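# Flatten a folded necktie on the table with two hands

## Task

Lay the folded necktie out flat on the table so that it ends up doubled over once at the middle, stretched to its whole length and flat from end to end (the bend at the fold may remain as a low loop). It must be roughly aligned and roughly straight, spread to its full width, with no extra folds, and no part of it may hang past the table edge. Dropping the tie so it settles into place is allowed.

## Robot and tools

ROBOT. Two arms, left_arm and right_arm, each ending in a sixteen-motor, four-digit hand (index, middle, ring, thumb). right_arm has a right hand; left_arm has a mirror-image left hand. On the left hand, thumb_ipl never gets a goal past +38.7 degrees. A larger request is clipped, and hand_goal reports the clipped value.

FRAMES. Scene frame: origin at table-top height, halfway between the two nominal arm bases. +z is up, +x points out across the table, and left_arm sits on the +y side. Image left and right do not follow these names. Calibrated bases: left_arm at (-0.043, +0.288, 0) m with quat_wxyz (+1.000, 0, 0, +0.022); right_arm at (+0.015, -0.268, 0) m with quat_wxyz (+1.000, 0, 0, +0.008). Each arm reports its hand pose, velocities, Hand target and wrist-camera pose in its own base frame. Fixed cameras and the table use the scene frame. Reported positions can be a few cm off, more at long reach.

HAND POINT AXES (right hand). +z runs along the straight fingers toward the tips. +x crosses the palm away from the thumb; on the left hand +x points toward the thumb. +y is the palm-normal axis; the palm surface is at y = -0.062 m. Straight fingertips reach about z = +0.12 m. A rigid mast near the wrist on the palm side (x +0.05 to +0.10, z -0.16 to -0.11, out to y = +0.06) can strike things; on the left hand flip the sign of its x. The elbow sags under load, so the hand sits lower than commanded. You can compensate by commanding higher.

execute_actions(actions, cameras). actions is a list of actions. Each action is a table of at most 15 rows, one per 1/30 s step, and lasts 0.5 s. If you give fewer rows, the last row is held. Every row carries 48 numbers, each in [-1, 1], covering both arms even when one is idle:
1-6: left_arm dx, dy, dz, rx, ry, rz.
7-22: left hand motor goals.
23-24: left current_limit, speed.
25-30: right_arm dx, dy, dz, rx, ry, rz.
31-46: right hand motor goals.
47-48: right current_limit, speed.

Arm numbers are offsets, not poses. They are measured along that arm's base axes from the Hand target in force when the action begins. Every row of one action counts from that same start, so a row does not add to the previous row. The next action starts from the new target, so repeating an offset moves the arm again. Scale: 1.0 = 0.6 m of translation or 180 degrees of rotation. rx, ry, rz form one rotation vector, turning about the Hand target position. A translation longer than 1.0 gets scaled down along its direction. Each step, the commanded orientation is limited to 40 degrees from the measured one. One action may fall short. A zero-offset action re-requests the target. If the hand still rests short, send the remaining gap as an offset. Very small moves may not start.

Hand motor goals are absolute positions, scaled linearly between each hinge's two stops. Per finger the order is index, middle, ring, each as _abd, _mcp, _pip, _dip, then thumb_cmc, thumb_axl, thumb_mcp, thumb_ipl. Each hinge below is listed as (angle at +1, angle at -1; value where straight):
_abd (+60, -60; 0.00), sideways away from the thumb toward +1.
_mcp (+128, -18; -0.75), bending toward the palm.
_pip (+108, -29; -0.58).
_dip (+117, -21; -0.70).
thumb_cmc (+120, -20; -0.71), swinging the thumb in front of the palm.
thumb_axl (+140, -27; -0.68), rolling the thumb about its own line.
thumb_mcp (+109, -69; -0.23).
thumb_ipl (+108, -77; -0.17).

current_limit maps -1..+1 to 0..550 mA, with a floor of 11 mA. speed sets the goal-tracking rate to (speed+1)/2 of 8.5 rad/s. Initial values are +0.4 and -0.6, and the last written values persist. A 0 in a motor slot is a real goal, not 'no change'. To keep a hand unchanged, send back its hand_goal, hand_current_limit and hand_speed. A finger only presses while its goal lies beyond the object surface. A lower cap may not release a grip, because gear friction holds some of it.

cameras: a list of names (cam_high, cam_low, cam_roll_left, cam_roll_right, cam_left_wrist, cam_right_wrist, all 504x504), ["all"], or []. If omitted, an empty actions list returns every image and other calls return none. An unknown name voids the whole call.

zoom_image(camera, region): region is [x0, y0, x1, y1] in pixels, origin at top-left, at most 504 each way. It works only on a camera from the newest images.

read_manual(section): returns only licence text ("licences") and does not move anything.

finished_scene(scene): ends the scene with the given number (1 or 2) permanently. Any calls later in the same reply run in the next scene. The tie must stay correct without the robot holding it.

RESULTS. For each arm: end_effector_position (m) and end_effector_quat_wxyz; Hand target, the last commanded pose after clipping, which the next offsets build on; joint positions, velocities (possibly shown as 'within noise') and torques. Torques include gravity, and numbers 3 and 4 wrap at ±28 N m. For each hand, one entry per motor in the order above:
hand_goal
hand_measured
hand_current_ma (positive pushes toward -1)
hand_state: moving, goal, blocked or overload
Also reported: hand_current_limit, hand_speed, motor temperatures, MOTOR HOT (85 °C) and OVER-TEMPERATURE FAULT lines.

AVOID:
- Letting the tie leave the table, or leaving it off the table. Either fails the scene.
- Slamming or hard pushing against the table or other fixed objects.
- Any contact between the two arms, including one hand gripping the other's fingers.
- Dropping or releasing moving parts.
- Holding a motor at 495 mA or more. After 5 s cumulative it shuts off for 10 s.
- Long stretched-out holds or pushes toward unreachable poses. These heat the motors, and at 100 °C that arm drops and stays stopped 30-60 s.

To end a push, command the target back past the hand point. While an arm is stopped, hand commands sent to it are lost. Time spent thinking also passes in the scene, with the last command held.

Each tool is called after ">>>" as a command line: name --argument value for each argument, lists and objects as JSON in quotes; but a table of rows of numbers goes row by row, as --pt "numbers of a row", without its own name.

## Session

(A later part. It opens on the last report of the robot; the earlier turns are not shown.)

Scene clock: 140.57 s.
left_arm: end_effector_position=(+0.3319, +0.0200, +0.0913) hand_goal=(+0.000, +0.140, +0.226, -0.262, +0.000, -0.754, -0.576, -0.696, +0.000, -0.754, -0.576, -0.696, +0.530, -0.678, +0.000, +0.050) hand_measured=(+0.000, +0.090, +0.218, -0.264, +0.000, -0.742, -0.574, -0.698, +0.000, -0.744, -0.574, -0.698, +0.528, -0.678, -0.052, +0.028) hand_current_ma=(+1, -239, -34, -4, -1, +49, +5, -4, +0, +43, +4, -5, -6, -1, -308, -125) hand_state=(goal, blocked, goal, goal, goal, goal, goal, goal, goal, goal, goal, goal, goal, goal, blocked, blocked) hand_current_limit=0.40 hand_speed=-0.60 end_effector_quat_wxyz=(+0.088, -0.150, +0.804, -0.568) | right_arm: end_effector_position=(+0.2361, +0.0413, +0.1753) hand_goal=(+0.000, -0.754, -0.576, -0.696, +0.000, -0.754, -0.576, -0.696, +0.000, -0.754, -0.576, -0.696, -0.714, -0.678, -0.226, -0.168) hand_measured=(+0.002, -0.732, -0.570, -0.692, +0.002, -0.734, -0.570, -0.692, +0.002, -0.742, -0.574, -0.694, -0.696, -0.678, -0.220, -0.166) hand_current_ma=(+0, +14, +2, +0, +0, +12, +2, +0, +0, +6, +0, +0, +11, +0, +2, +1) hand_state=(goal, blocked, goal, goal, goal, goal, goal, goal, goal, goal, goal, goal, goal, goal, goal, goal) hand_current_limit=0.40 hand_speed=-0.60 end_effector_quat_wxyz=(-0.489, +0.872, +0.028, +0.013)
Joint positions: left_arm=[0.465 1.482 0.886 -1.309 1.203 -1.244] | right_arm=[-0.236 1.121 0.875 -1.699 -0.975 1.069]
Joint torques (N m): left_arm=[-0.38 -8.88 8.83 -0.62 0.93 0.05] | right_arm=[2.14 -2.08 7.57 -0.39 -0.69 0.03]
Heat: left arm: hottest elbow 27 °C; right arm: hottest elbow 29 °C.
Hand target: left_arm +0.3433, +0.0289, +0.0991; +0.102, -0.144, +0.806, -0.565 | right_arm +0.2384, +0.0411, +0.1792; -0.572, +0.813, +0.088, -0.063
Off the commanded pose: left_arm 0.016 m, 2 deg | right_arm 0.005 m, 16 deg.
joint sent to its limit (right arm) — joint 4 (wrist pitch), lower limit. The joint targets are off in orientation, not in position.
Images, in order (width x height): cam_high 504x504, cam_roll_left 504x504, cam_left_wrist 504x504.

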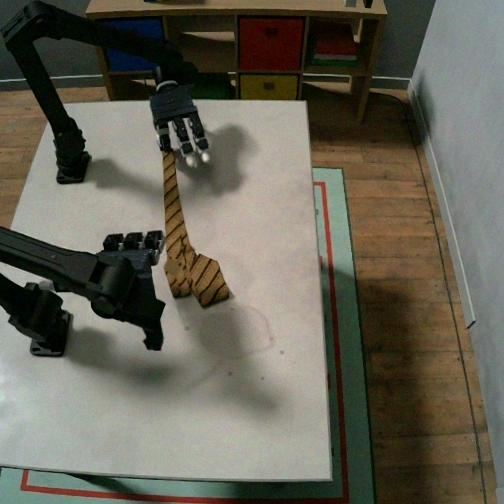

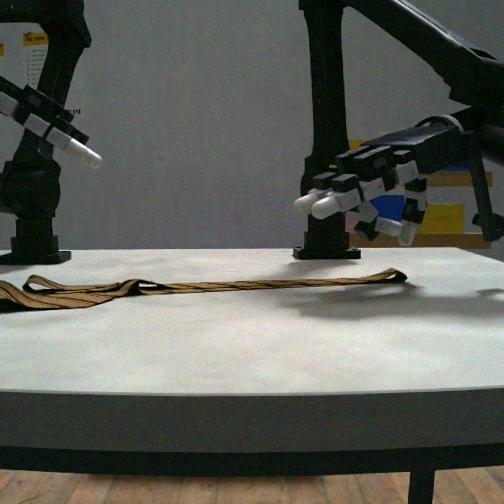

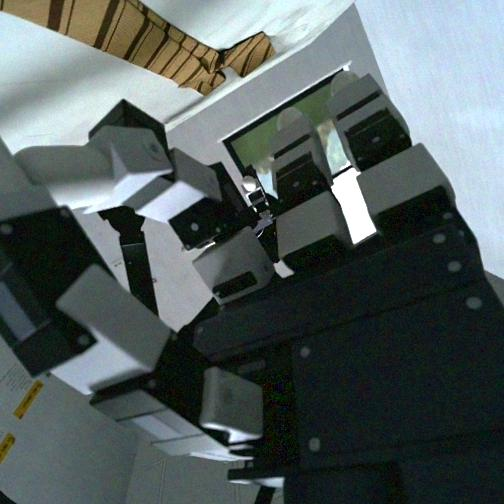

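>>> execute_actions --actions '[[[0.003,0.02,0,0,0,0,0,-0.137,0.226,-0.261,0,-0.754,-0.576,-0.696,0,-0.754,-0.576,-0.696,0.53,-0.678,-0.056,-0.005,0.4,-0.6,0,0,0,0,0,0,0,-0.754,-0.576,-0.696,0,-0.754,-0.576,-0.696,0,-0.754,-0.576,-0.696,-0.714,-0.678,-0.226,-0.168,0.4,-0.6]],[[0,0,-0.06,0,0,0,0,-0.137,0.226,-0.261,0,-0.754,-0.576,-0.696,0,-0.754,-0.576,-0.696,0.53,-0.678,-0.056,-0.005,0.4,-0.6,0,0,0,0,0,0,0,-0.754,-0.576,-0.696,0,-0.754,-0.576,-0.696,0,-0.754,-0.576,-0.696,-0.714,-0.678,-0.226,-0.168,0.4,-0.6]],[[0,0,-0.035,0,0,0,0,-0.137,0.226,-0.261,0,-0.754,-0.576,-0.696,0,-0.754,-0.576,-0.696,0.53,-0.678,-0.056,-0.005,0.4,-0.6,0,0,0,0,0,0,0,-0.754,-0.576,-0.696,0,-0.754,-0.576,-0.696,0,-0.754,-0.576,-0.696,-0.714,-0.678,-0.226,-0.168,0.4,-0.6]]]' --cameras '["cam_high","cam_left_wrist","cam_roll_left"]'

>>> zoom_image --camera "cam_roll_left" --region '[300, 180, 504, 310]'

>>> zoom_image --camera "cam_high" --region '[130, 100, 220, 200]'

Scene clock: 143.73 s.
left_arm: end_effector_position=(+0.3426, +0.0346, +0.0440) hand_goal=(+0.000, -0.138, +0.226, -0.262, +0.000, -0.754, -0.576, -0.696, +0.000, -0.754, -0.576, -0.696, +0.530, -0.678, -0.056, -0.006) hand_measured=(+0.000, -0.132, +0.224, -0.262, +0.000, -0.742, -0.574, -0.698, +0.000, -0.744, -0.574, -0.698, +0.532, -0.678, -0.058, -0.004) hand_current_ma=(+1, +24, -9, -3, +0, +49, +5, -4, +0, +44, +4, -5, +4, +1, -6, +6) hand_state=(goal, goal, goal, goal, goal, goal, goal, goal, goal, goal, goal, goal, goal, goal, goal, goal) hand_current_limit=0.40 hand_speed=-0.60 end_effector_quat_wxyz=(+0.092, -0.145, +0.805, -0.568) | right_arm: end_effector_position=(+0.2361, +0.0413, +0.1753) hand_goal=(+0.000, -0.754, -0.576, -0.696, +0.000, -0.754, -0.576, -0.696, +0.000, -0.754, -0.576, -0.696, -0.714, -0.678, -0.226, -0.168) hand_measured=(+0.002, -0.732, -0.570, -0.692, +0.002, -0.734, -0.570, -0.692, +0.002, -0.742, -0.574, -0.694, -0.696, -0.678, -0.220, -0.166) hand_current_ma=(+0, +14, +2, +0, +0, +12, +2, +0, +0, +6, +0, +0, +11, +0, +2, +1) hand_state=(goal, blocked, goal, goal, goal, goal, goal, goal, goal, goal, goal, goal, goal, goal, goal, goal) hand_current_limit=0.40 hand_speed=-0.60 end_effector_quat_wxyz=(-0.489, +0.872, +0.028, +0.013)
Joint positions: left_arm=[0.489 1.616 0.884 -1.231 1.197 -1.17] | right_arm=[-0.236 1.121 0.875 -1.699 -0.975 1.069]
Joint torques (N m): left_arm=[-0.21 -9.88 5.57 0.03 0.82 0.04] | right_arm=[1.14 -2.61 7.51 -0.32 -0.7 0.07]
Heat: left arm: hottest elbow 27 °C; right arm: hottest elbow 29 °C.
Hand target: left_arm +0.3450, +0.0408, +0.0420; +0.102, -0.144, +0.806, -0.565 | right_arm +0.2384, +0.0411, +0.1792; -0.572, +0.813, +0.088, -0.063
Off the commanded pose: left_arm 0.007 m, 1 deg | right_arm 0.005 m, 16 deg.
joint sent to its limit (right arm) — joint 4 (wrist pitch), lower limit. The joint targets are off in orientation, not in position.
Images, in order (width x height): cam_high 504x504, cam_roll_left 504x504, cam_left_wrist 504x504.

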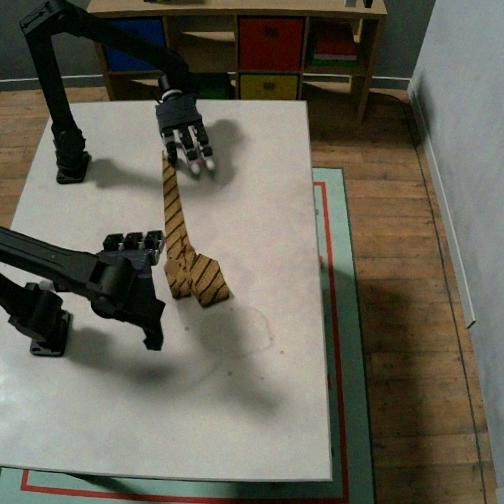

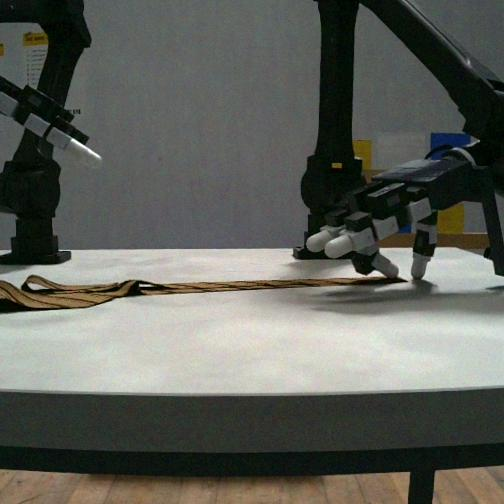

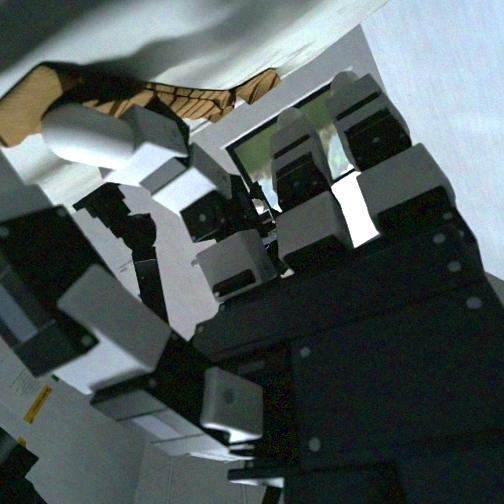

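Scaled by 2.471 from the camera's 504x504 image, which has a finer 720x720 frame.

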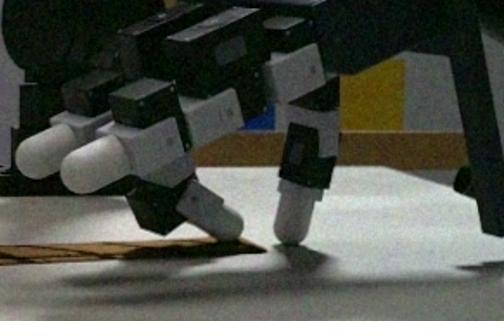

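Scaled by 5.040 from the camera's 504x504 image, which has a finer 720x720 frame.

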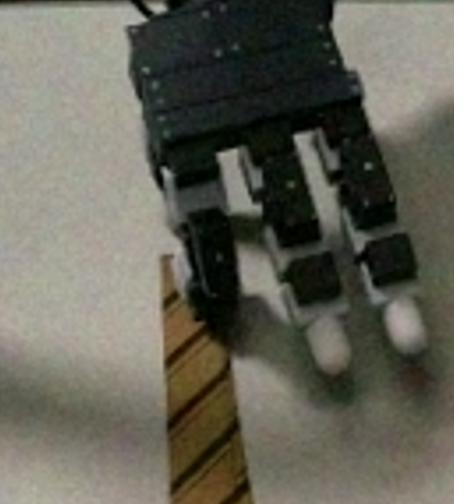

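>>> execute_actions --actions '[[[-0.003,-0.008,-0.012,0,0,0,0,-0.137,0.226,-0.261,0,-0.754,-0.576,-0.696,0,-0.754,-0.576,-0.696,0.53,-0.678,-0.056,-0.005,0.4,-0.6,0,0,0,0,0,0,0,-0.754,-0.576,-0.696,0,-0.754,-0.576,-0.696,0,-0.754,-0.576,-0.696,-0.714,-0.678,-0.226,-0.168,0.4,-0.6]],[[0,0,0,0,0,0,0,0.068,0.051,-0.333,0,-0.754,-0.576,-0.696,0,-0.754,-0.576,-0.696,0.53,-0.678,-0.056,-0.005,0.4,-0.6,0,0,0,0,0,0,0,-0.754,-0.576,-0.696,0,-0.754,-0.576,-0.696,0,-0.754,-0.576,-0.696,-0.714,-0.678,-0.226,-0.168,0.4,-0.6]],[[0,0,0,0,0,0,0,0.274,-0.109,-0.406,0,-0.754,-0.576,-0.696,0,-0.754,-0.576,-0.696,0.53,-0.678,-0.056,-0.005,0.4,-0.6,0,0,0,0,0,0,0,-0.754,-0.576,-0.696,0,-0.754,-0.576,-0.696,0,-0.754,-0.576,-0.696,-0.714,-0.678,-0.226,-0.168,0.4,-0.6]]]' --cameras '["cam_high","cam_left_wrist","cam_roll_left"]'

>>> zoom_image --camera "cam_roll_left" --region '[300, 180, 504, 310]'

>>> zoom_image --camera "cam_left_wrist" --region '[0, 0, 250, 250]'

Scene clock: 146.30 s.
left_arm: end_effector_position=(+0.3456, +0.0334, +0.0446) hand_goal=(+0.000, +0.274, -0.110, -0.406, +0.000, -0.754, -0.576, -0.696, +0.000, -0.754, -0.576, -0.696, +0.530, -0.678, -0.056, -0.006) hand_measured=(-0.002, +0.242, -0.068, -0.374, +0.000, -0.742, -0.574, -0.698, +0.000, -0.744, -0.574, -0.698, +0.530, -0.678, -0.078, -0.016) hand_current_ma=(-6, -150, +182, +139, +0, +49, +5, -4, +0, +44, +4, -5, +1, -3, -125, -57) hand_state=(goal, blocked, blocked, blocked, goal, goal, goal, goal, goal, goal, goal, goal, goal, goal, blocked, goal) hand_current_limit=0.40 hand_speed=-0.60 end_effector_quat_wxyz=(+0.098, -0.152, +0.800, -0.572) | right_arm: end_effector_position=(+0.2361, +0.0413, +0.1753) hand_goal=(+0.000, -0.754, -0.576, -0.696, +0.000, -0.754, -0.576, -0.696, +0.000, -0.754, -0.576, -0.696, -0.714, -0.678, -0.226, -0.168) hand_measured=(+0.002, -0.732, -0.570, -0.692, +0.002, -0.734, -0.570, -0.692, +0.002, -0.742, -0.574, -0.694, -0.696, -0.678, -0.220, -0.166) hand_current_ma=(+0, +14, +2, +0, +0, +12, +2, +0, +0, +6, +0, +0, +11, +0, +2, +1) hand_state=(goal, blocked, goal, goal, goal, goal, goal, goal, goal, goal, goal, goal, goal, goal, goal, goal) hand_current_limit=0.40 hand_speed=-0.60 end_effector_quat_wxyz=(-0.489, +0.872, +0.028, +0.013)
Joint positions: left_arm=[0.489 1.612 0.878 -1.198 1.215 -1.206] | right_arm=[-0.236 1.121 0.875 -1.699 -0.975 1.069]
Joint torques (N m): left_arm=[-0.97 -9.47 4.52 0.44 0.29 0.13] | right_arm=[1.38 -2.37 7.61 -0.17 -0.68 0.06]
Heat: left arm: hottest elbow 27 °C; right arm: hottest elbow 29 °C.
Hand target: left_arm +0.3432, +0.0360, +0.0348; +0.102, -0.144, +0.806, -0.565 | right_arm +0.2384, +0.0411, +0.1792; -0.572, +0.813, +0.088, -0.063
Off the commanded pose: left_arm 0.010 m, 2 deg | right_arm 0.005 m, 16 deg.
joint sent to its limit (right arm) — joint 4 (wrist pitch), lower limit. The joint targets are off in orientation, not in position.
Images, in order (width x height): cam_high 504x504, cam_roll_left 504x504, cam_left_wrist 504x504.

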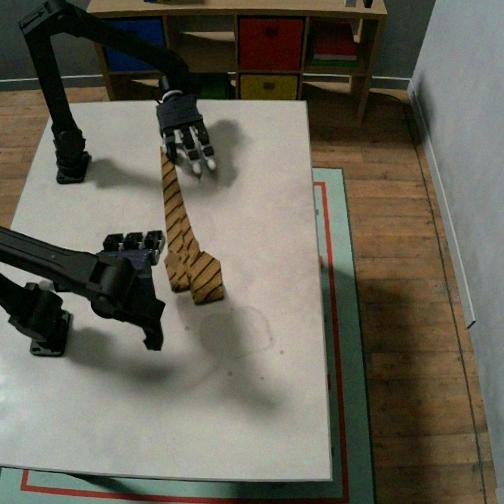

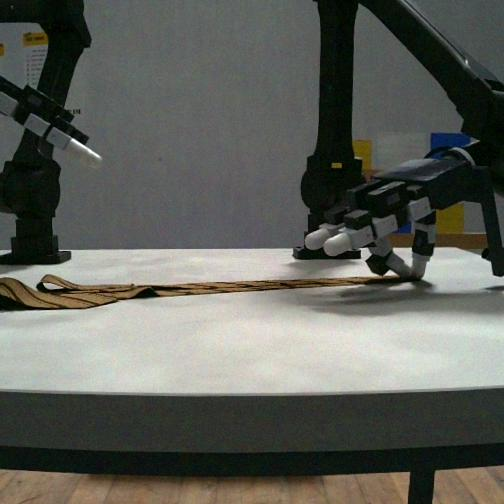

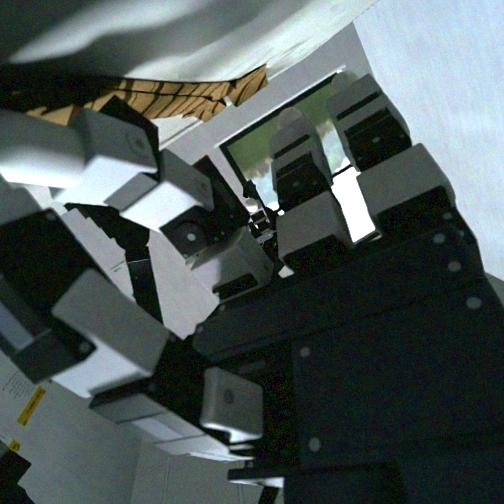

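Scaled by 2.471 from the camera's 504x504 image, which has a finer 720x720 frame.

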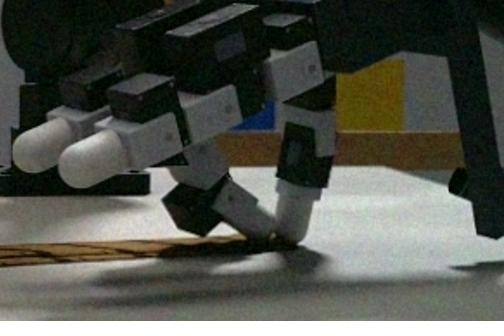

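Scaled by 2.016 from the camera's 504x504 image, which has a finer 720x720 frame.

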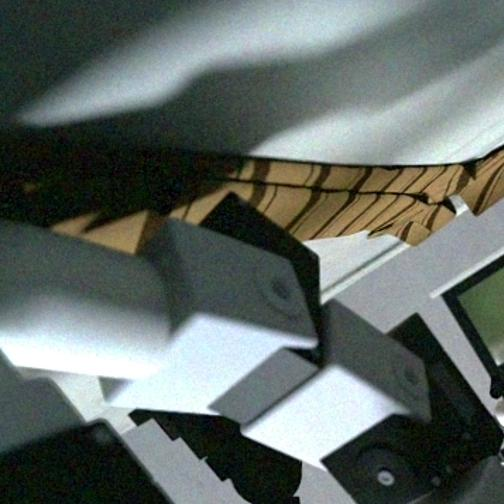

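>>> execute_actions --actions '[[[0,0,0,0,0,0,0,0.42,-0.109,-0.406,0,-0.754,-0.576,-0.696,0,-0.754,-0.576,-0.696,0.53,-0.678,0.05,0.03,0.4,-0.6,0,0,0,0,0,0,0,-0.754,-0.576,-0.696,0,-0.754,-0.576,-0.696,0,-0.754,-0.576,-0.696,-0.714,-0.678,-0.226,-0.168,0.4,-0.6]],[[0,0,0.05,0,0,0,0,0.42,-0.109,-0.406,0,-0.754,-0.576,-0.696,0,-0.754,-0.576,-0.696,0.53,-0.678,0.05,0.03,0.4,-0.6,0,0,0,0,0,0,0,-0.754,-0.576,-0.696,0,-0.754,-0.576,-0.696,0,-0.754,-0.576,-0.696,-0.714,-0.678,-0.226,-0.168,0.4,-0.6]],[[0,0,0.05,0,0,0,0,0.42,-0.109,-0.406,0,-0.754,-0.576,-0.696,0,-0.754,-0.576,-0.696,0.53,-0.678,0.05,0.03,0.4,-0.6,0,0,0,0,0,0,0,-0.754,-0.576,-0.696,0,-0.754,-0.576,-0.696,0,-0.754,-0.576,-0.696,-0.714,-0.678,-0.226,-0.168,0.4,-0.6]]]' --cameras '["cam_high","cam_left_wrist","cam_roll_left"]'

>>> zoom_image --camera "cam_roll_left" --region '[300, 180, 504, 310]'

>>> zoom_image --camera "cam_left_wrist" --region '[0, 0, 250, 250]'

Scene clock: 148.63 s.
left_arm: end_effector_position=(+0.3298, +0.0280, +0.0846) hand_goal=(+0.000, +0.420, -0.110, -0.406, +0.000, -0.754, -0.576, -0.696, +0.000, -0.754, -0.576, -0.696, +0.530, -0.678, +0.050, +0.030) hand_measured=(+0.002, +0.278, -0.108, -0.388, +0.000, -0.742, -0.574, -0.698, +0.000, -0.744, -0.574, -0.698, +0.534, -0.678, -0.078, -0.008) hand_current_ma=(+4, -385, +9, +73, +0, +50, +5, -4, +0, +44, +4, -5, +13, -3, -385, -222) hand_state=(goal, blocked, goal, goal, goal, goal, goal, goal, goal, goal, goal, goal, goal, goal, blocked, blocked) hand_current_limit=0.40 hand_speed=-0.60 end_effector_quat_wxyz=(+0.086, -0.155, +0.803, -0.569) | right_arm: end_effector_position=(+0.2361, +0.0413, +0.1753) hand_goal=(+0.000, -0.754, -0.576, -0.696, +0.000, -0.754, -0.576, -0.696, +0.000, -0.754, -0.576, -0.696, -0.714, -0.678, -0.226, -0.168) hand_measured=(+0.002, -0.732, -0.570, -0.692, +0.002, -0.734, -0.570, -0.692, +0.002, -0.742, -0.574, -0.694, -0.696, -0.678, -0.220, -0.166) hand_current_ma=(+0, +14, +2, +0, +0, +12, +2, +0, +0, +6, +0, +0, +11, +0, +2, +1) hand_state=(goal, blocked, goal, goal, goal, goal, goal, goal, goal, goal, goal, goal, goal, goal, goal, goal) hand_current_limit=0.40 hand_speed=-0.60 end_effector_quat_wxyz=(-0.489, +0.872, +0.028, +0.013)
Joint positions: left_arm=[0.489 1.511 0.892 -1.339 1.196 -1.198] | right_arm=[-0.236 1.121 0.875 -1.699 -0.975 1.069]
Joint torques (N m): left_arm=[-0.91 -9.58 8.98 -0.72 0.92 0.05] | right_arm=[2.67 -2.26 7.39 -0.28 -0.68 0.06]
Heat: left arm: hottest elbow 27 °C; right arm: hottest elbow 29 °C.
Hand target: left_arm +0.3431, +0.0360, +0.0948; +0.102, -0.144, +0.806, -0.565 | right_arm +0.2384, +0.0411, +0.1792; -0.572, +0.813, +0.088, -0.063
Off the commanded pose: left_arm 0.019 m, 2 deg | right_arm 0.005 m, 16 deg.
joint sent to its limit (right arm) — joint 4 (wrist pitch), lower limit. The joint targets are off in orientation, not in position.
Images, in order (width x height): cam_high 504x504, cam_roll_left 504x504, cam_left_wrist 504x504.

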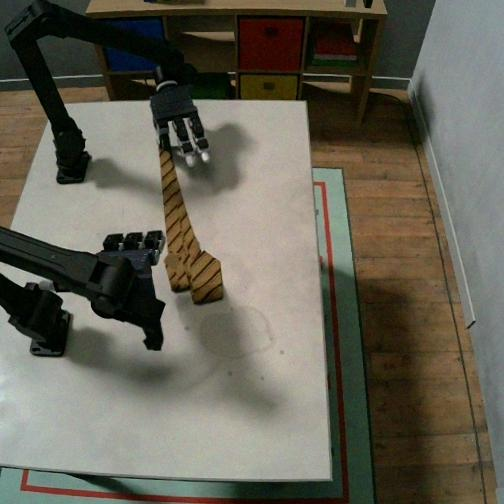

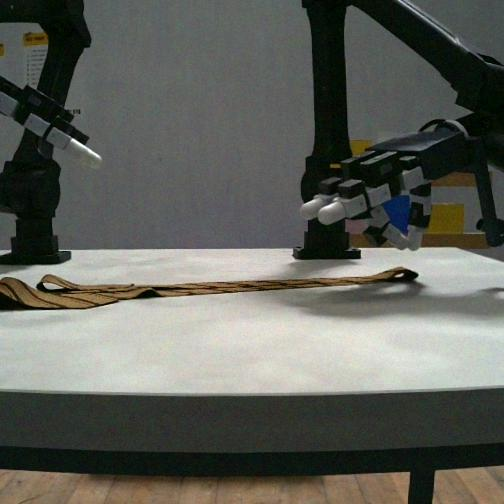

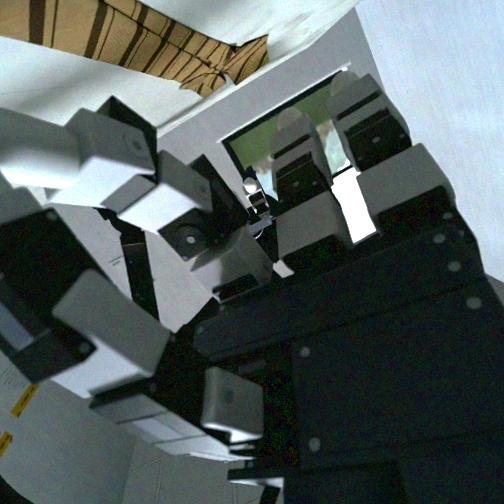

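Scaled by 2.471 from the camera's 504x504 image, which has a finer 720x720 frame.

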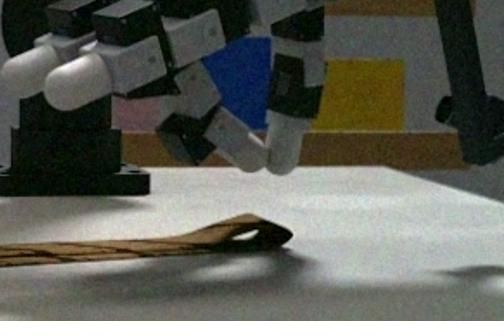

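Scaled by 2.016 from the camera's 504x504 image, which has a finer 720x720 frame.

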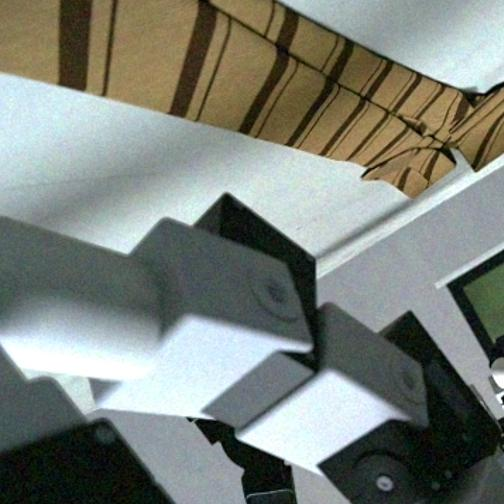

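>>> execute_actions --actions '[[[-0.0135,-0.033,0,0,0,0,0,-0.137,0.226,-0.261,0,-0.754,-0.576,-0.696,0,-0.754,-0.576,-0.696,0.53,-0.678,-0.056,-0.005,0.4,-0.6,0,0,0,0,0,0,0,-0.754,-0.576,-0.696,0,-0.754,-0.576,-0.696,0,-0.754,-0.576,-0.696,-0.714,-0.678,-0.226,-0.168,0.4,-0.6]],[[0,0,-0.055,0,0,0,0,-0.137,0.226,-0.261,0,-0.754,-0.576,-0.696,0,-0.754,-0.576,-0.696,0.53,-0.678,-0.056,-0.005,0.4,-0.6,0,0,0,0,0,0,0,-0.754,-0.576,-0.696,0,-0.754,-0.576,-0.696,0,-0.754,-0.576,-0.696,-0.714,-0.678,-0.226,-0.168,0.4,-0.6]],[[0,0,-0.02,0,0,0,0,-0.137,0.226,-0.261,0,-0.754,-0.576,-0.696,0,-0.754,-0.576,-0.696,0.53,-0.678,-0.056,-0.005,0.4,-0.6,0,0,0,0,0,0,0,-0.754,-0.576,-0.696,0,-0.754,-0.576,-0.696,0,-0.754,-0.576,-0.696,-0.714,-0.678,-0.226,-0.168,0.4,-0.6]]]' --cameras '["cam_high","cam_left_wrist","cam_roll_left"]'

>>> zoom_image --camera "cam_roll_left" --region '[300, 180, 504, 310]'

>>> zoom_image --camera "cam_high" --region '[130, 100, 220, 200]'

Scene clock: 151.50 s.
left_arm: end_effector_position=(+0.3337, +0.0203, +0.0509) hand_goal=(+0.000, -0.138, +0.226, -0.262, +0.000, -0.754, -0.576, -0.696, +0.000, -0.754, -0.576, -0.696, +0.530, -0.678, -0.056, -0.006) hand_measured=(+0.002, -0.132, +0.222, -0.264, +0.000, -0.742, -0.574, -0.698, +0.000, -0.744, -0.574, -0.698, +0.532, -0.678, -0.058, -0.008) hand_current_ma=(+4, +27, -19, -11, +0, +49, +5, -4, +0, +44, +4, -5, +8, -3, -5, -7) hand_state=(goal, goal, goal, goal, goal, goal, goal, goal, goal, goal, goal, goal, goal, goal, goal, goal) hand_current_limit=0.40 hand_speed=-0.60 end_effector_quat_wxyz=(+0.107, -0.145, +0.806, -0.564) | right_arm: end_effector_position=(+0.2361, +0.0413, +0.1753) hand_goal=(+0.000, -0.754, -0.576, -0.696, +0.000, -0.754, -0.576, -0.696, +0.000, -0.754, -0.576, -0.696, -0.714, -0.678, -0.226, -0.168) hand_measured=(+0.002, -0.732, -0.570, -0.692, +0.002, -0.734, -0.570, -0.692, +0.002, -0.742, -0.574, -0.694, -0.696, -0.678, -0.220, -0.166) hand_current_ma=(+0, +14, +2, +0, +0, +12, +2, +0, +0, +6, +0, +0, +11, +0, +2, +1) hand_state=(goal, blocked, goal, goal, goal, goal, goal, goal, goal, goal, goal, goal, goal, goal, goal, goal) hand_current_limit=0.40 hand_speed=-0.60 end_effector_quat_wxyz=(-0.489, +0.872, +0.028, +0.013)
Joint positions: left_arm=[0.466 1.529 0.814 -1.125 1.209 -1.276] | right_arm=[-0.236 1.121 0.875 -1.699 -0.975 1.069]
Joint torques (N m): left_arm=[-2.02 -8.82 5.87 0.08 0.98 -0.16] | right_arm=[2.43 -2.37 7.57 -0.24 -0.7 0.01]
Heat: left arm: hottest elbow 27 °C; right arm: hottest elbow 29 °C.
Hand target: left_arm +0.3350, +0.0163, +0.0499; +0.102, -0.144, +0.806, -0.565 | right_arm +0.2384, +0.0411, +0.1792; -0.572, +0.813, +0.088, -0.063
Off the commanded pose: left_arm 0.004 m, 1 deg | right_arm 0.005 m, 16 deg.
joint sent to its limit (right arm) — joint 4 (wrist pitch), lower limit. The joint targets are off in orientation, not in position.
Images, in order (width x height): cam_high 504x504, cam_roll_left 504x504, cam_left_wrist 504x504.

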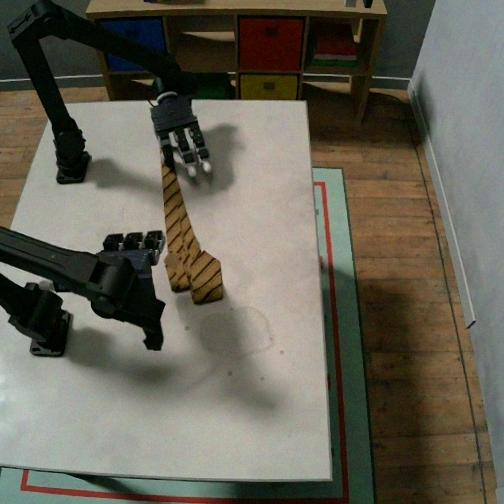

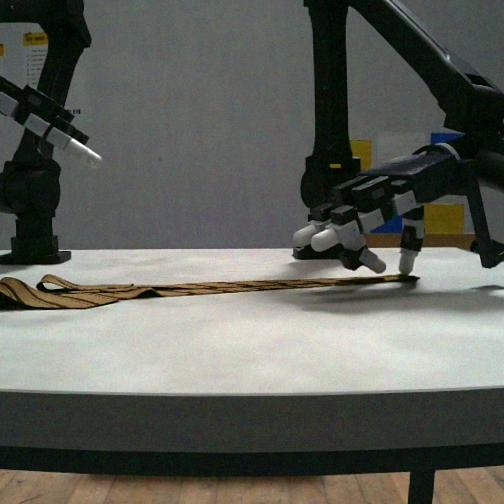

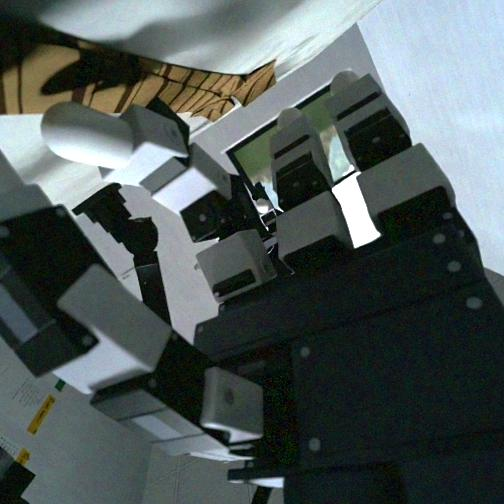

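Scaled by 2.471 from the camera's 504x504 image, which has a finer 720x720 frame.

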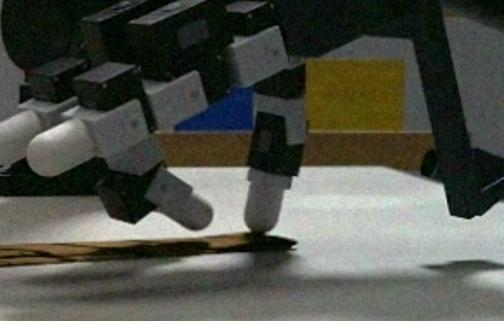

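Scaled by 5.040 from the camera's 504x504 image, which has a finer 720x720 frame.

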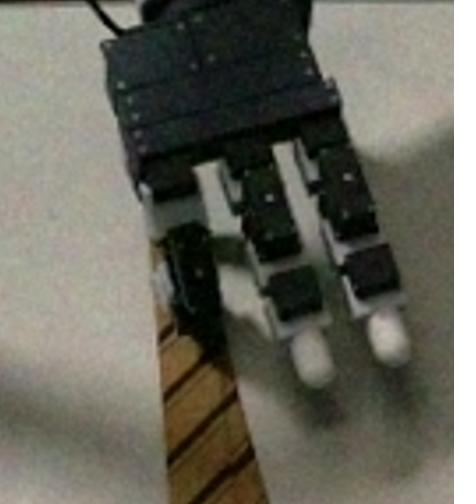

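>>> execute_actions --actions '[[[0,0,-0.03,0,0,0,0,-0.137,0.226,-0.261,0,-0.754,-0.576,-0.696,0,-0.754,-0.576,-0.696,0.53,-0.678,-0.056,-0.005,0.4,-0.6,0,0,0,0,0,0,0,-0.754,-0.576,-0.696,0,-0.754,-0.576,-0.696,0,-0.754,-0.576,-0.696,-0.714,-0.678,-0.226,-0.168,0.4,-0.6]],[[0,0,0,0,0,0,0,0.068,0.051,-0.333,0,-0.754,-0.576,-0.696,0,-0.754,-0.576,-0.696,0.53,-0.678,-0.056,-0.005,0.4,-0.6,0,0,0,0,0,0,0,-0.754,-0.576,-0.696,0,-0.754,-0.576,-0.696,0,-0.754,-0.576,-0.696,-0.714,-0.678,-0.226,-0.168,0.4,-0.6]],[[0,0,0,0,0,0,0,0.274,-0.109,-0.406,0,-0.754,-0.576,-0.696,0,-0.754,-0.576,-0.696,0.53,-0.678,-0.056,-0.005,0.4,-0.6,0,0,0,0,0,0,0,-0.754,-0.576,-0.696,0,-0.754,-0.576,-0.696,0,-0.754,-0.576,-0.696,-0.714,-0.678,-0.226,-0.168,0.4,-0.6]]]' --cameras '["cam_high","cam_left_wrist","cam_roll_left"]'

>>> zoom_image --camera "cam_roll_left" --region '[300, 180, 504, 310]'

>>> zoom_image --camera "cam_left_wrist" --region '[0, 0, 250, 250]'

Scene clock: 153.57 s.
left_arm: end_effector_position=(+0.3374, +0.0187, +0.0472) hand_goal=(+0.000, +0.274, -0.110, -0.406, +0.000, -0.754, -0.576, -0.696, +0.000, -0.754, -0.576, -0.696, +0.530, -0.678, -0.056, -0.006) hand_measured=(+0.008, +0.242, -0.090, -0.384, +0.000, -0.742, -0.574, -0.698, +0.000, -0.744, -0.574, -0.698, +0.528, -0.680, -0.076, -0.010) hand_current_ma=(+31, -145, +83, +93, +0, +51, +5, -4, +0, +44, +4, -5, -10, -6, -111, -17) hand_state=(goal, blocked, goal, blocked, goal, goal, goal, goal, goal, goal, goal, goal, goal, goal, blocked, goal) hand_current_limit=0.40 hand_speed=-0.60 end_effector_quat_wxyz=(+0.109, -0.152, +0.800, -0.570) | right_arm: end_effector_position=(+0.2361, +0.0413, +0.1753) hand_goal=(+0.000, -0.754, -0.576, -0.696, +0.000, -0.754, -0.576, -0.696, +0.000, -0.754, -0.576, -0.696, -0.714, -0.678, -0.226, -0.168) hand_measured=(+0.002, -0.732, -0.570, -0.692, +0.002, -0.734, -0.570, -0.692, +0.002, -0.742, -0.574, -0.694, -0.696, -0.678, -0.220, -0.166) hand_current_ma=(+0, +14, +2, +0, +0, +12, +2, +0, +0, +6, +0, +0, +11, +0, +2, +1) hand_state=(goal, blocked, goal, goal, goal, goal, goal, goal, goal, goal, goal, goal, goal, goal, goal, goal) hand_current_limit=0.40 hand_speed=-0.60 end_effector_quat_wxyz=(-0.489, +0.872, +0.028, +0.013)
Joint positions: left_arm=[0.464 1.54 0.809 -1.084 1.228 -1.31] | right_arm=[-0.236 1.121 0.875 -1.699 -0.975 1.069]
Joint torques (N m): left_arm=[-1.79 -6.77 4.92 0.58 0.32 0.13] | right_arm=[1.73 -2.55 7.41 -0.27 -0.64 0.1]
Heat: left arm: hottest elbow 26 °C; right arm: hottest elbow 29 °C.
Hand target: left_arm +0.3351, +0.0162, +0.0318; +0.102, -0.144, +0.806, -0.565 | right_arm +0.2384, +0.0411, +0.1792; -0.572, +0.813, +0.088, -0.063
Off the commanded pose: left_arm 0.016 m, 2 deg | right_arm 0.005 m, 16 deg.
joint sent to its limit (right arm) — joint 4 (wrist pitch), lower limit. The joint targets are off in orientation, not in position.
Images, in order (width x height): cam_high 504x504, cam_roll_left 504x504, cam_left_wrist 504x504.

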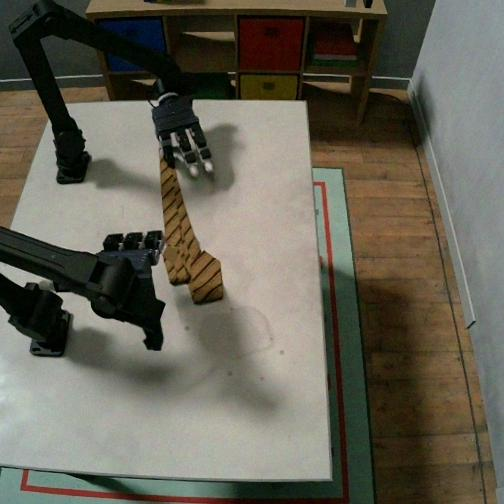

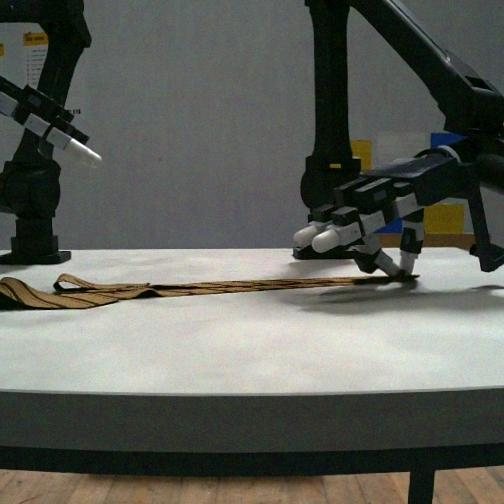

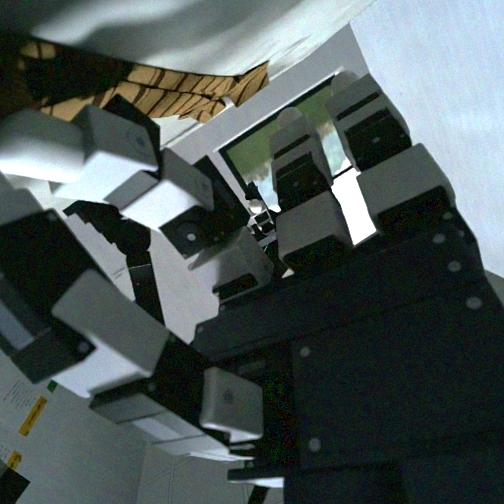

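Scaled by 2.471 from the camera's 504x504 image, which has a finer 720x720 frame.

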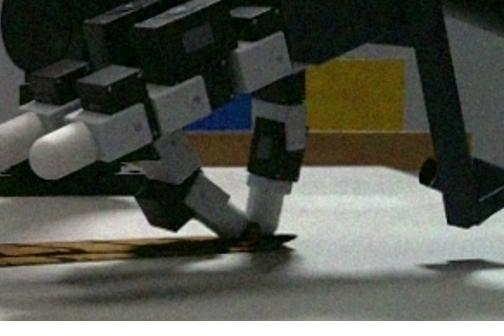

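Scaled by 2.016 from the camera's 504x504 image, which has a finer 720x720 frame.

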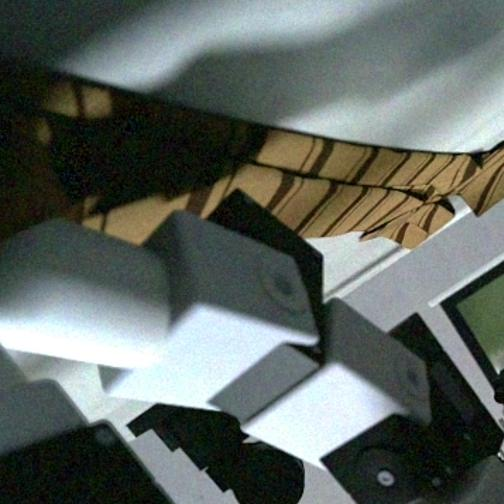

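>>> execute_actions --actions '[[[0,0,0.01,0,0,0,0,0.42,-0.09,-0.38,0,-0.754,-0.576,-0.696,0,-0.754,-0.576,-0.696,0.53,-0.678,0.05,0.05,0.5,-0.6,0,0,0,0,0,0,0,-0.754,-0.576,-0.696,0,-0.754,-0.576,-0.696,0,-0.754,-0.576,-0.696,-0.714,-0.678,-0.226,-0.168,0.4,-0.6]],[[0,0,0.03,0,0,0,0,0.45,-0.05,-0.35,0,-0.754,-0.576,-0.696,0,-0.754,-0.576,-0.696,0.53,-0.678,0.1,0.1,0.5,-0.6,0,0,0,0,0,0,0,-0.754,-0.576,-0.696,0,-0.754,-0.576,-0.696,0,-0.754,-0.576,-0.696,-0.714,-0.678,-0.226,-0.168,0.4,-0.6]],[[0,0,0.06,0,0,0,0,0.45,-0.05,-0.35,0,-0.754,-0.576,-0.696,0,-0.754,-0.576,-0.696,0.53,-0.678,0.1,0.1,0.5,-0.6,0,0,0,0,0,0,0,-0.754,-0.576,-0.696,0,-0.754,-0.576,-0.696,0,-0.754,-0.576,-0.696,-0.714,-0.678,-0.226,-0.168,0.4,-0.6]]]' --cameras '["cam_high","cam_left_wrist","cam_roll_left"]'

>>> zoom_image --camera "cam_roll_left" --region '[300, 180, 504, 310]'

Scene clock: 155.77 s.
left_arm: end_effector_position=(+0.3216, +0.0137, +0.0830) hand_goal=(+0.000, +0.450, -0.050, -0.350, +0.000, -0.754, -0.576, -0.696, +0.000, -0.754, -0.576, -0.696, +0.530, -0.678, +0.100, +0.100) hand_measured=(+0.010, +0.246, -0.092, -0.368, +0.000, -0.742, -0.574, -0.698, +0.000, -0.744, -0.574, -0.698, +0.528, -0.680, -0.076, +0.012) hand_current_ma=(+34, -413, -188, -75, +0, +51, +5, -4, +0, +44, +4, -5, -4, -6, -412, -413) hand_state=(goal, blocked, blocked, goal, goal, goal, goal, goal, goal, goal, goal, goal, goal, goal, blocked, blocked) hand_current_limit=0.50 hand_speed=-0.60 end_effector_quat_wxyz=(+0.093, -0.160, +0.803, -0.567) | right_arm: end_effector_position=(+0.2361, +0.0413, +0.1753) hand_goal=(+0.000, -0.754, -0.576, -0.696, +0.000, -0.754, -0.576, -0.696, +0.000, -0.754, -0.576, -0.696, -0.714, -0.678, -0.226, -0.168) hand_measured=(+0.002, -0.732, -0.570, -0.692, +0.002, -0.734, -0.570, -0.692, +0.002, -0.742, -0.574, -0.694, -0.696, -0.678, -0.220, -0.166) hand_current_ma=(+0, +14, +2, +0, +0, +12, +2, +0, +0, +6, +0, +0, +11, +0, +2, +1) hand_state=(goal, blocked, goal, goal, goal, goal, goal, goal, goal, goal, goal, goal, goal, goal, goal, goal) hand_current_limit=0.40 hand_speed=-0.60 end_effector_quat_wxyz=(-0.489, +0.872, +0.028, +0.013)
Joint positions: left_arm=[0.464 1.451 0.828 -1.233 1.209 -1.303] | right_arm=[-0.236 1.121 0.875 -1.699 -0.975 1.069]
Joint torques (N m): left_arm=[-1.9 -8.29 8.96 -0.57 0.95 0.04] | right_arm=[2.49 -2.26 7.41 -0.18 -0.72 0.04]
Heat: left arm: hottest elbow 26 °C; right arm: hottest elbow 29 °C.
Hand target: left_arm +0.3350, +0.0162, +0.0918; +0.102, -0.144, +0.806, -0.565 | right_arm +0.2384, +0.0411, +0.1792; -0.572, +0.813, +0.088, -0.063
Off the commanded pose: left_arm 0.016 m, 2 deg | right_arm 0.005 m, 16 deg.
joint sent to its limit (right arm) — joint 4 (wrist pitch), lower limit. The joint targets are off in orientation, not in position.
Images, in order (width x height): cam_high 504x504, cam_roll_left 504x504, cam_left_wrist 504x504.

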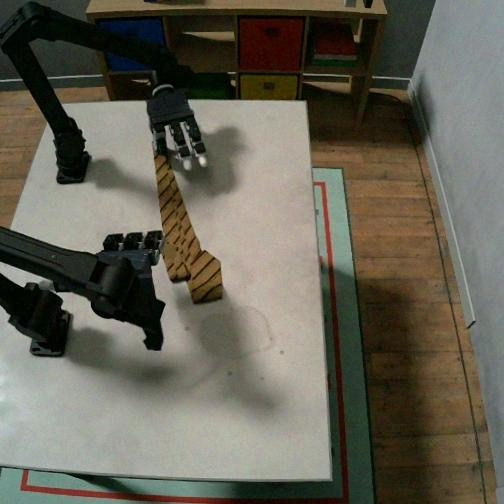

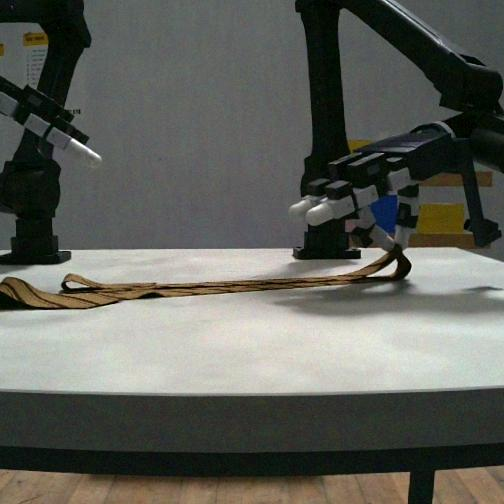

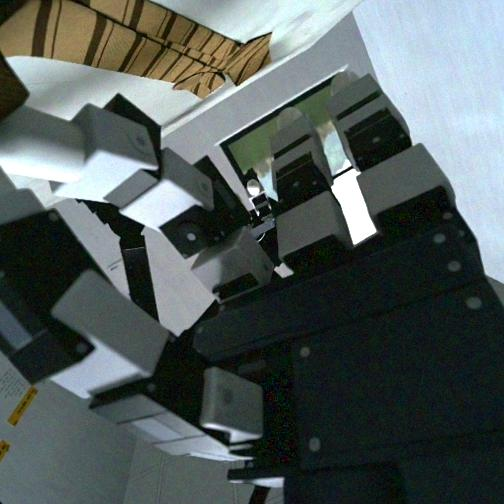

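Scaled by 2.471 from the camera's 504x504 image, which has a finer 720x720 frame.

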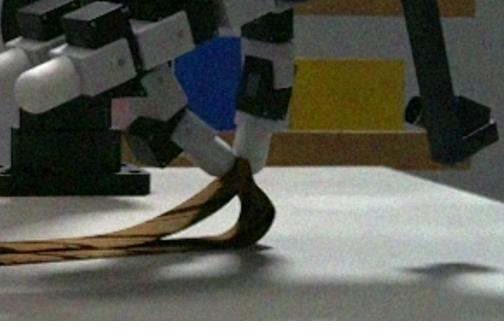

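>>> execute_actions --actions '[[[0,-0.02,0.08,0.016,-0.044,-0.017,0,0.45,-0.05,-0.35,0,-0.754,-0.576,-0.696,0,-0.754,-0.576,-0.696,0.53,-0.678,0.1,0.1,0.5,-0.6,0,0,0,0,0,0,0,-0.754,-0.576,-0.696,0,-0.754,-0.576,-0.696,0,-0.754,-0.576,-0.696,-0.714,-0.678,-0.226,-0.168,0.4,-0.6]],[[0,-0.04,0.1,0.016,-0.044,-0.017,0,0.45,-0.05,-0.35,0,-0.754,-0.576,-0.696,0,-0.754,-0.576,-0.696,0.53,-0.678,0.1,0.1,0.5,-0.6,0,0,0,0,0,0,0,-0.754,-0.576,-0.696,0,-0.754,-0.576,-0.696,0,-0.754,-0.576,-0.696,-0.714,-0.678,-0.226,-0.168,0.4,-0.6]],[[0,-0.06,0.1,0.016,-0.044,-0.017,0,0.45,-0.05,-0.35,0,-0.754,-0.576,-0.696,0,-0.754,-0.576,-0.696,0.53,-0.678,0.1,0.1,0.5,-0.6,0,0,0,0,0,0,0,-0.754,-0.576,-0.696,0,-0.754,-0.576,-0.696,0,-0.754,-0.576,-0.696,-0.714,-0.678,-0.226,-0.168,0.4,-0.6]]]' --cameras '["cam_high","cam_low","cam_roll_left","cam_roll_right"]'

Scene clock: 162.90 s.
left_arm: end_effector_position=(+0.3252, -0.0569, +0.2444) hand_goal=(+0.000, +0.450, -0.050, -0.350, +0.000, -0.754, -0.576, -0.696, +0.000, -0.754, -0.576, -0.696, +0.530, -0.678, +0.100, +0.100) hand_measured=(+0.006, +0.246, -0.092, -0.368, +0.000, -0.740, -0.574, -0.698, +0.000, -0.740, -0.574, -0.698, +0.526, -0.680, -0.076, +0.012) hand_current_ma=(+20, -412, -188, -75, +0, +66, +5, -4, +0, +57, +6, -5, -12, -6, -413, -412) hand_state=(goal, blocked, blocked, goal, goal, goal, goal, goal, goal, goal, goal, goal, goal, goal, blocked, blocked) hand_current_limit=0.50 hand_speed=-0.60 end_effector_quat_wxyz=(+0.216, +0.039, +0.818, -0.531) | right_arm: end_effector_position=(+0.2361, +0.0413, +0.1753) hand_goal=(+0.000, -0.754, -0.576, -0.696, +0.000, -0.754, -0.576, -0.696, +0.000, -0.754, -0.576, -0.696, -0.714, -0.678, -0.226, -0.168) hand_measured=(+0.002, -0.732, -0.570, -0.692, +0.002, -0.734, -0.570, -0.692, +0.002, -0.742, -0.574, -0.694, -0.696, -0.678, -0.220, -0.166) hand_current_ma=(+0, +14, +2, +0, +0, +12, +2, +0, +0, +6, +0, +0, +11, +0, +2, +1) hand_state=(goal, blocked, goal, goal, goal, goal, goal, goal, goal, goal, goal, goal, goal, goal, goal, goal) hand_current_limit=0.40 hand_speed=-0.60 end_effector_quat_wxyz=(-0.489, +0.872, +0.028, +0.013)
Joint positions: left_arm=[0.237 0.997 0.922 -1.223 1.207 -1.427] | right_arm=[-0.236 1.121 0.875 -1.699 -0.975 1.069]
Joint torques (N m): left_arm=[-1.32 -4.54 11.51 1.07 0.94 -0.08] | right_arm=[1.96 -2.78 7.43 -0.18 -0.71 0.06]
Heat: left arm: hottest elbow 27 °C; right arm: hottest elbow 29 °C.
Hand target: left_arm +0.3351, -0.0558, +0.2598; +0.230, +0.048, +0.817, -0.527 | right_arm +0.2384, +0.0411, +0.1792; -0.572, +0.813, +0.088, -0.063
Off the commanded pose: left_arm 0.018 m, 2 deg | right_arm 0.005 m, 16 deg.
joint sent to its limit (right arm) — joint 4 (wrist pitch), lower limit. The joint targets are off in orientation, not in position.
Images, in order (width x height): cam_high 504x504, cam_low 504x504, cam_roll_left 504x504, cam_roll_right 504x504.

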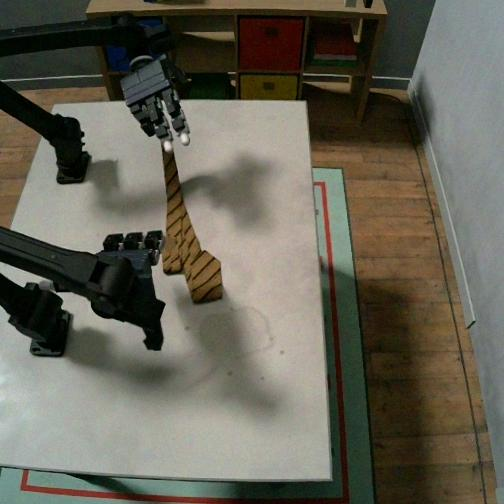

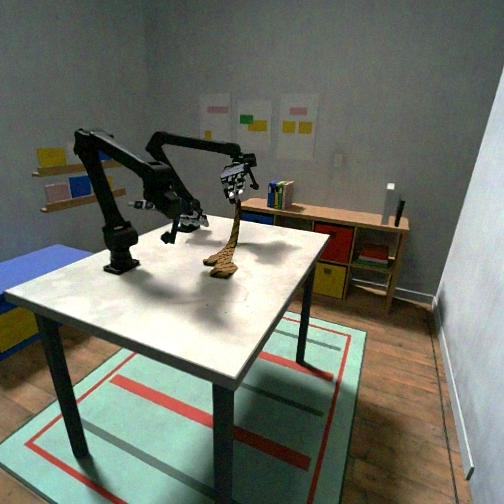

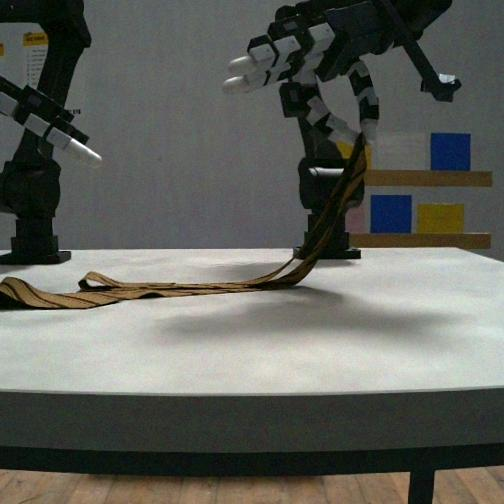

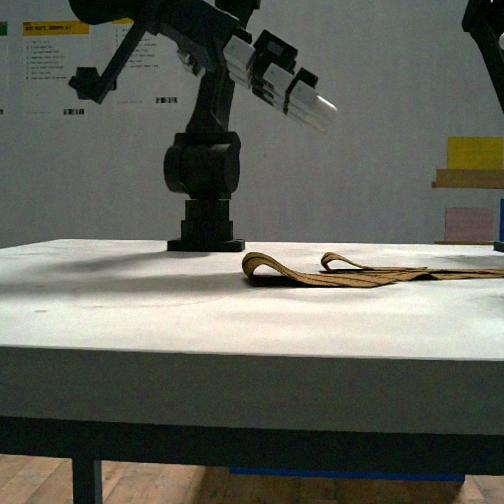

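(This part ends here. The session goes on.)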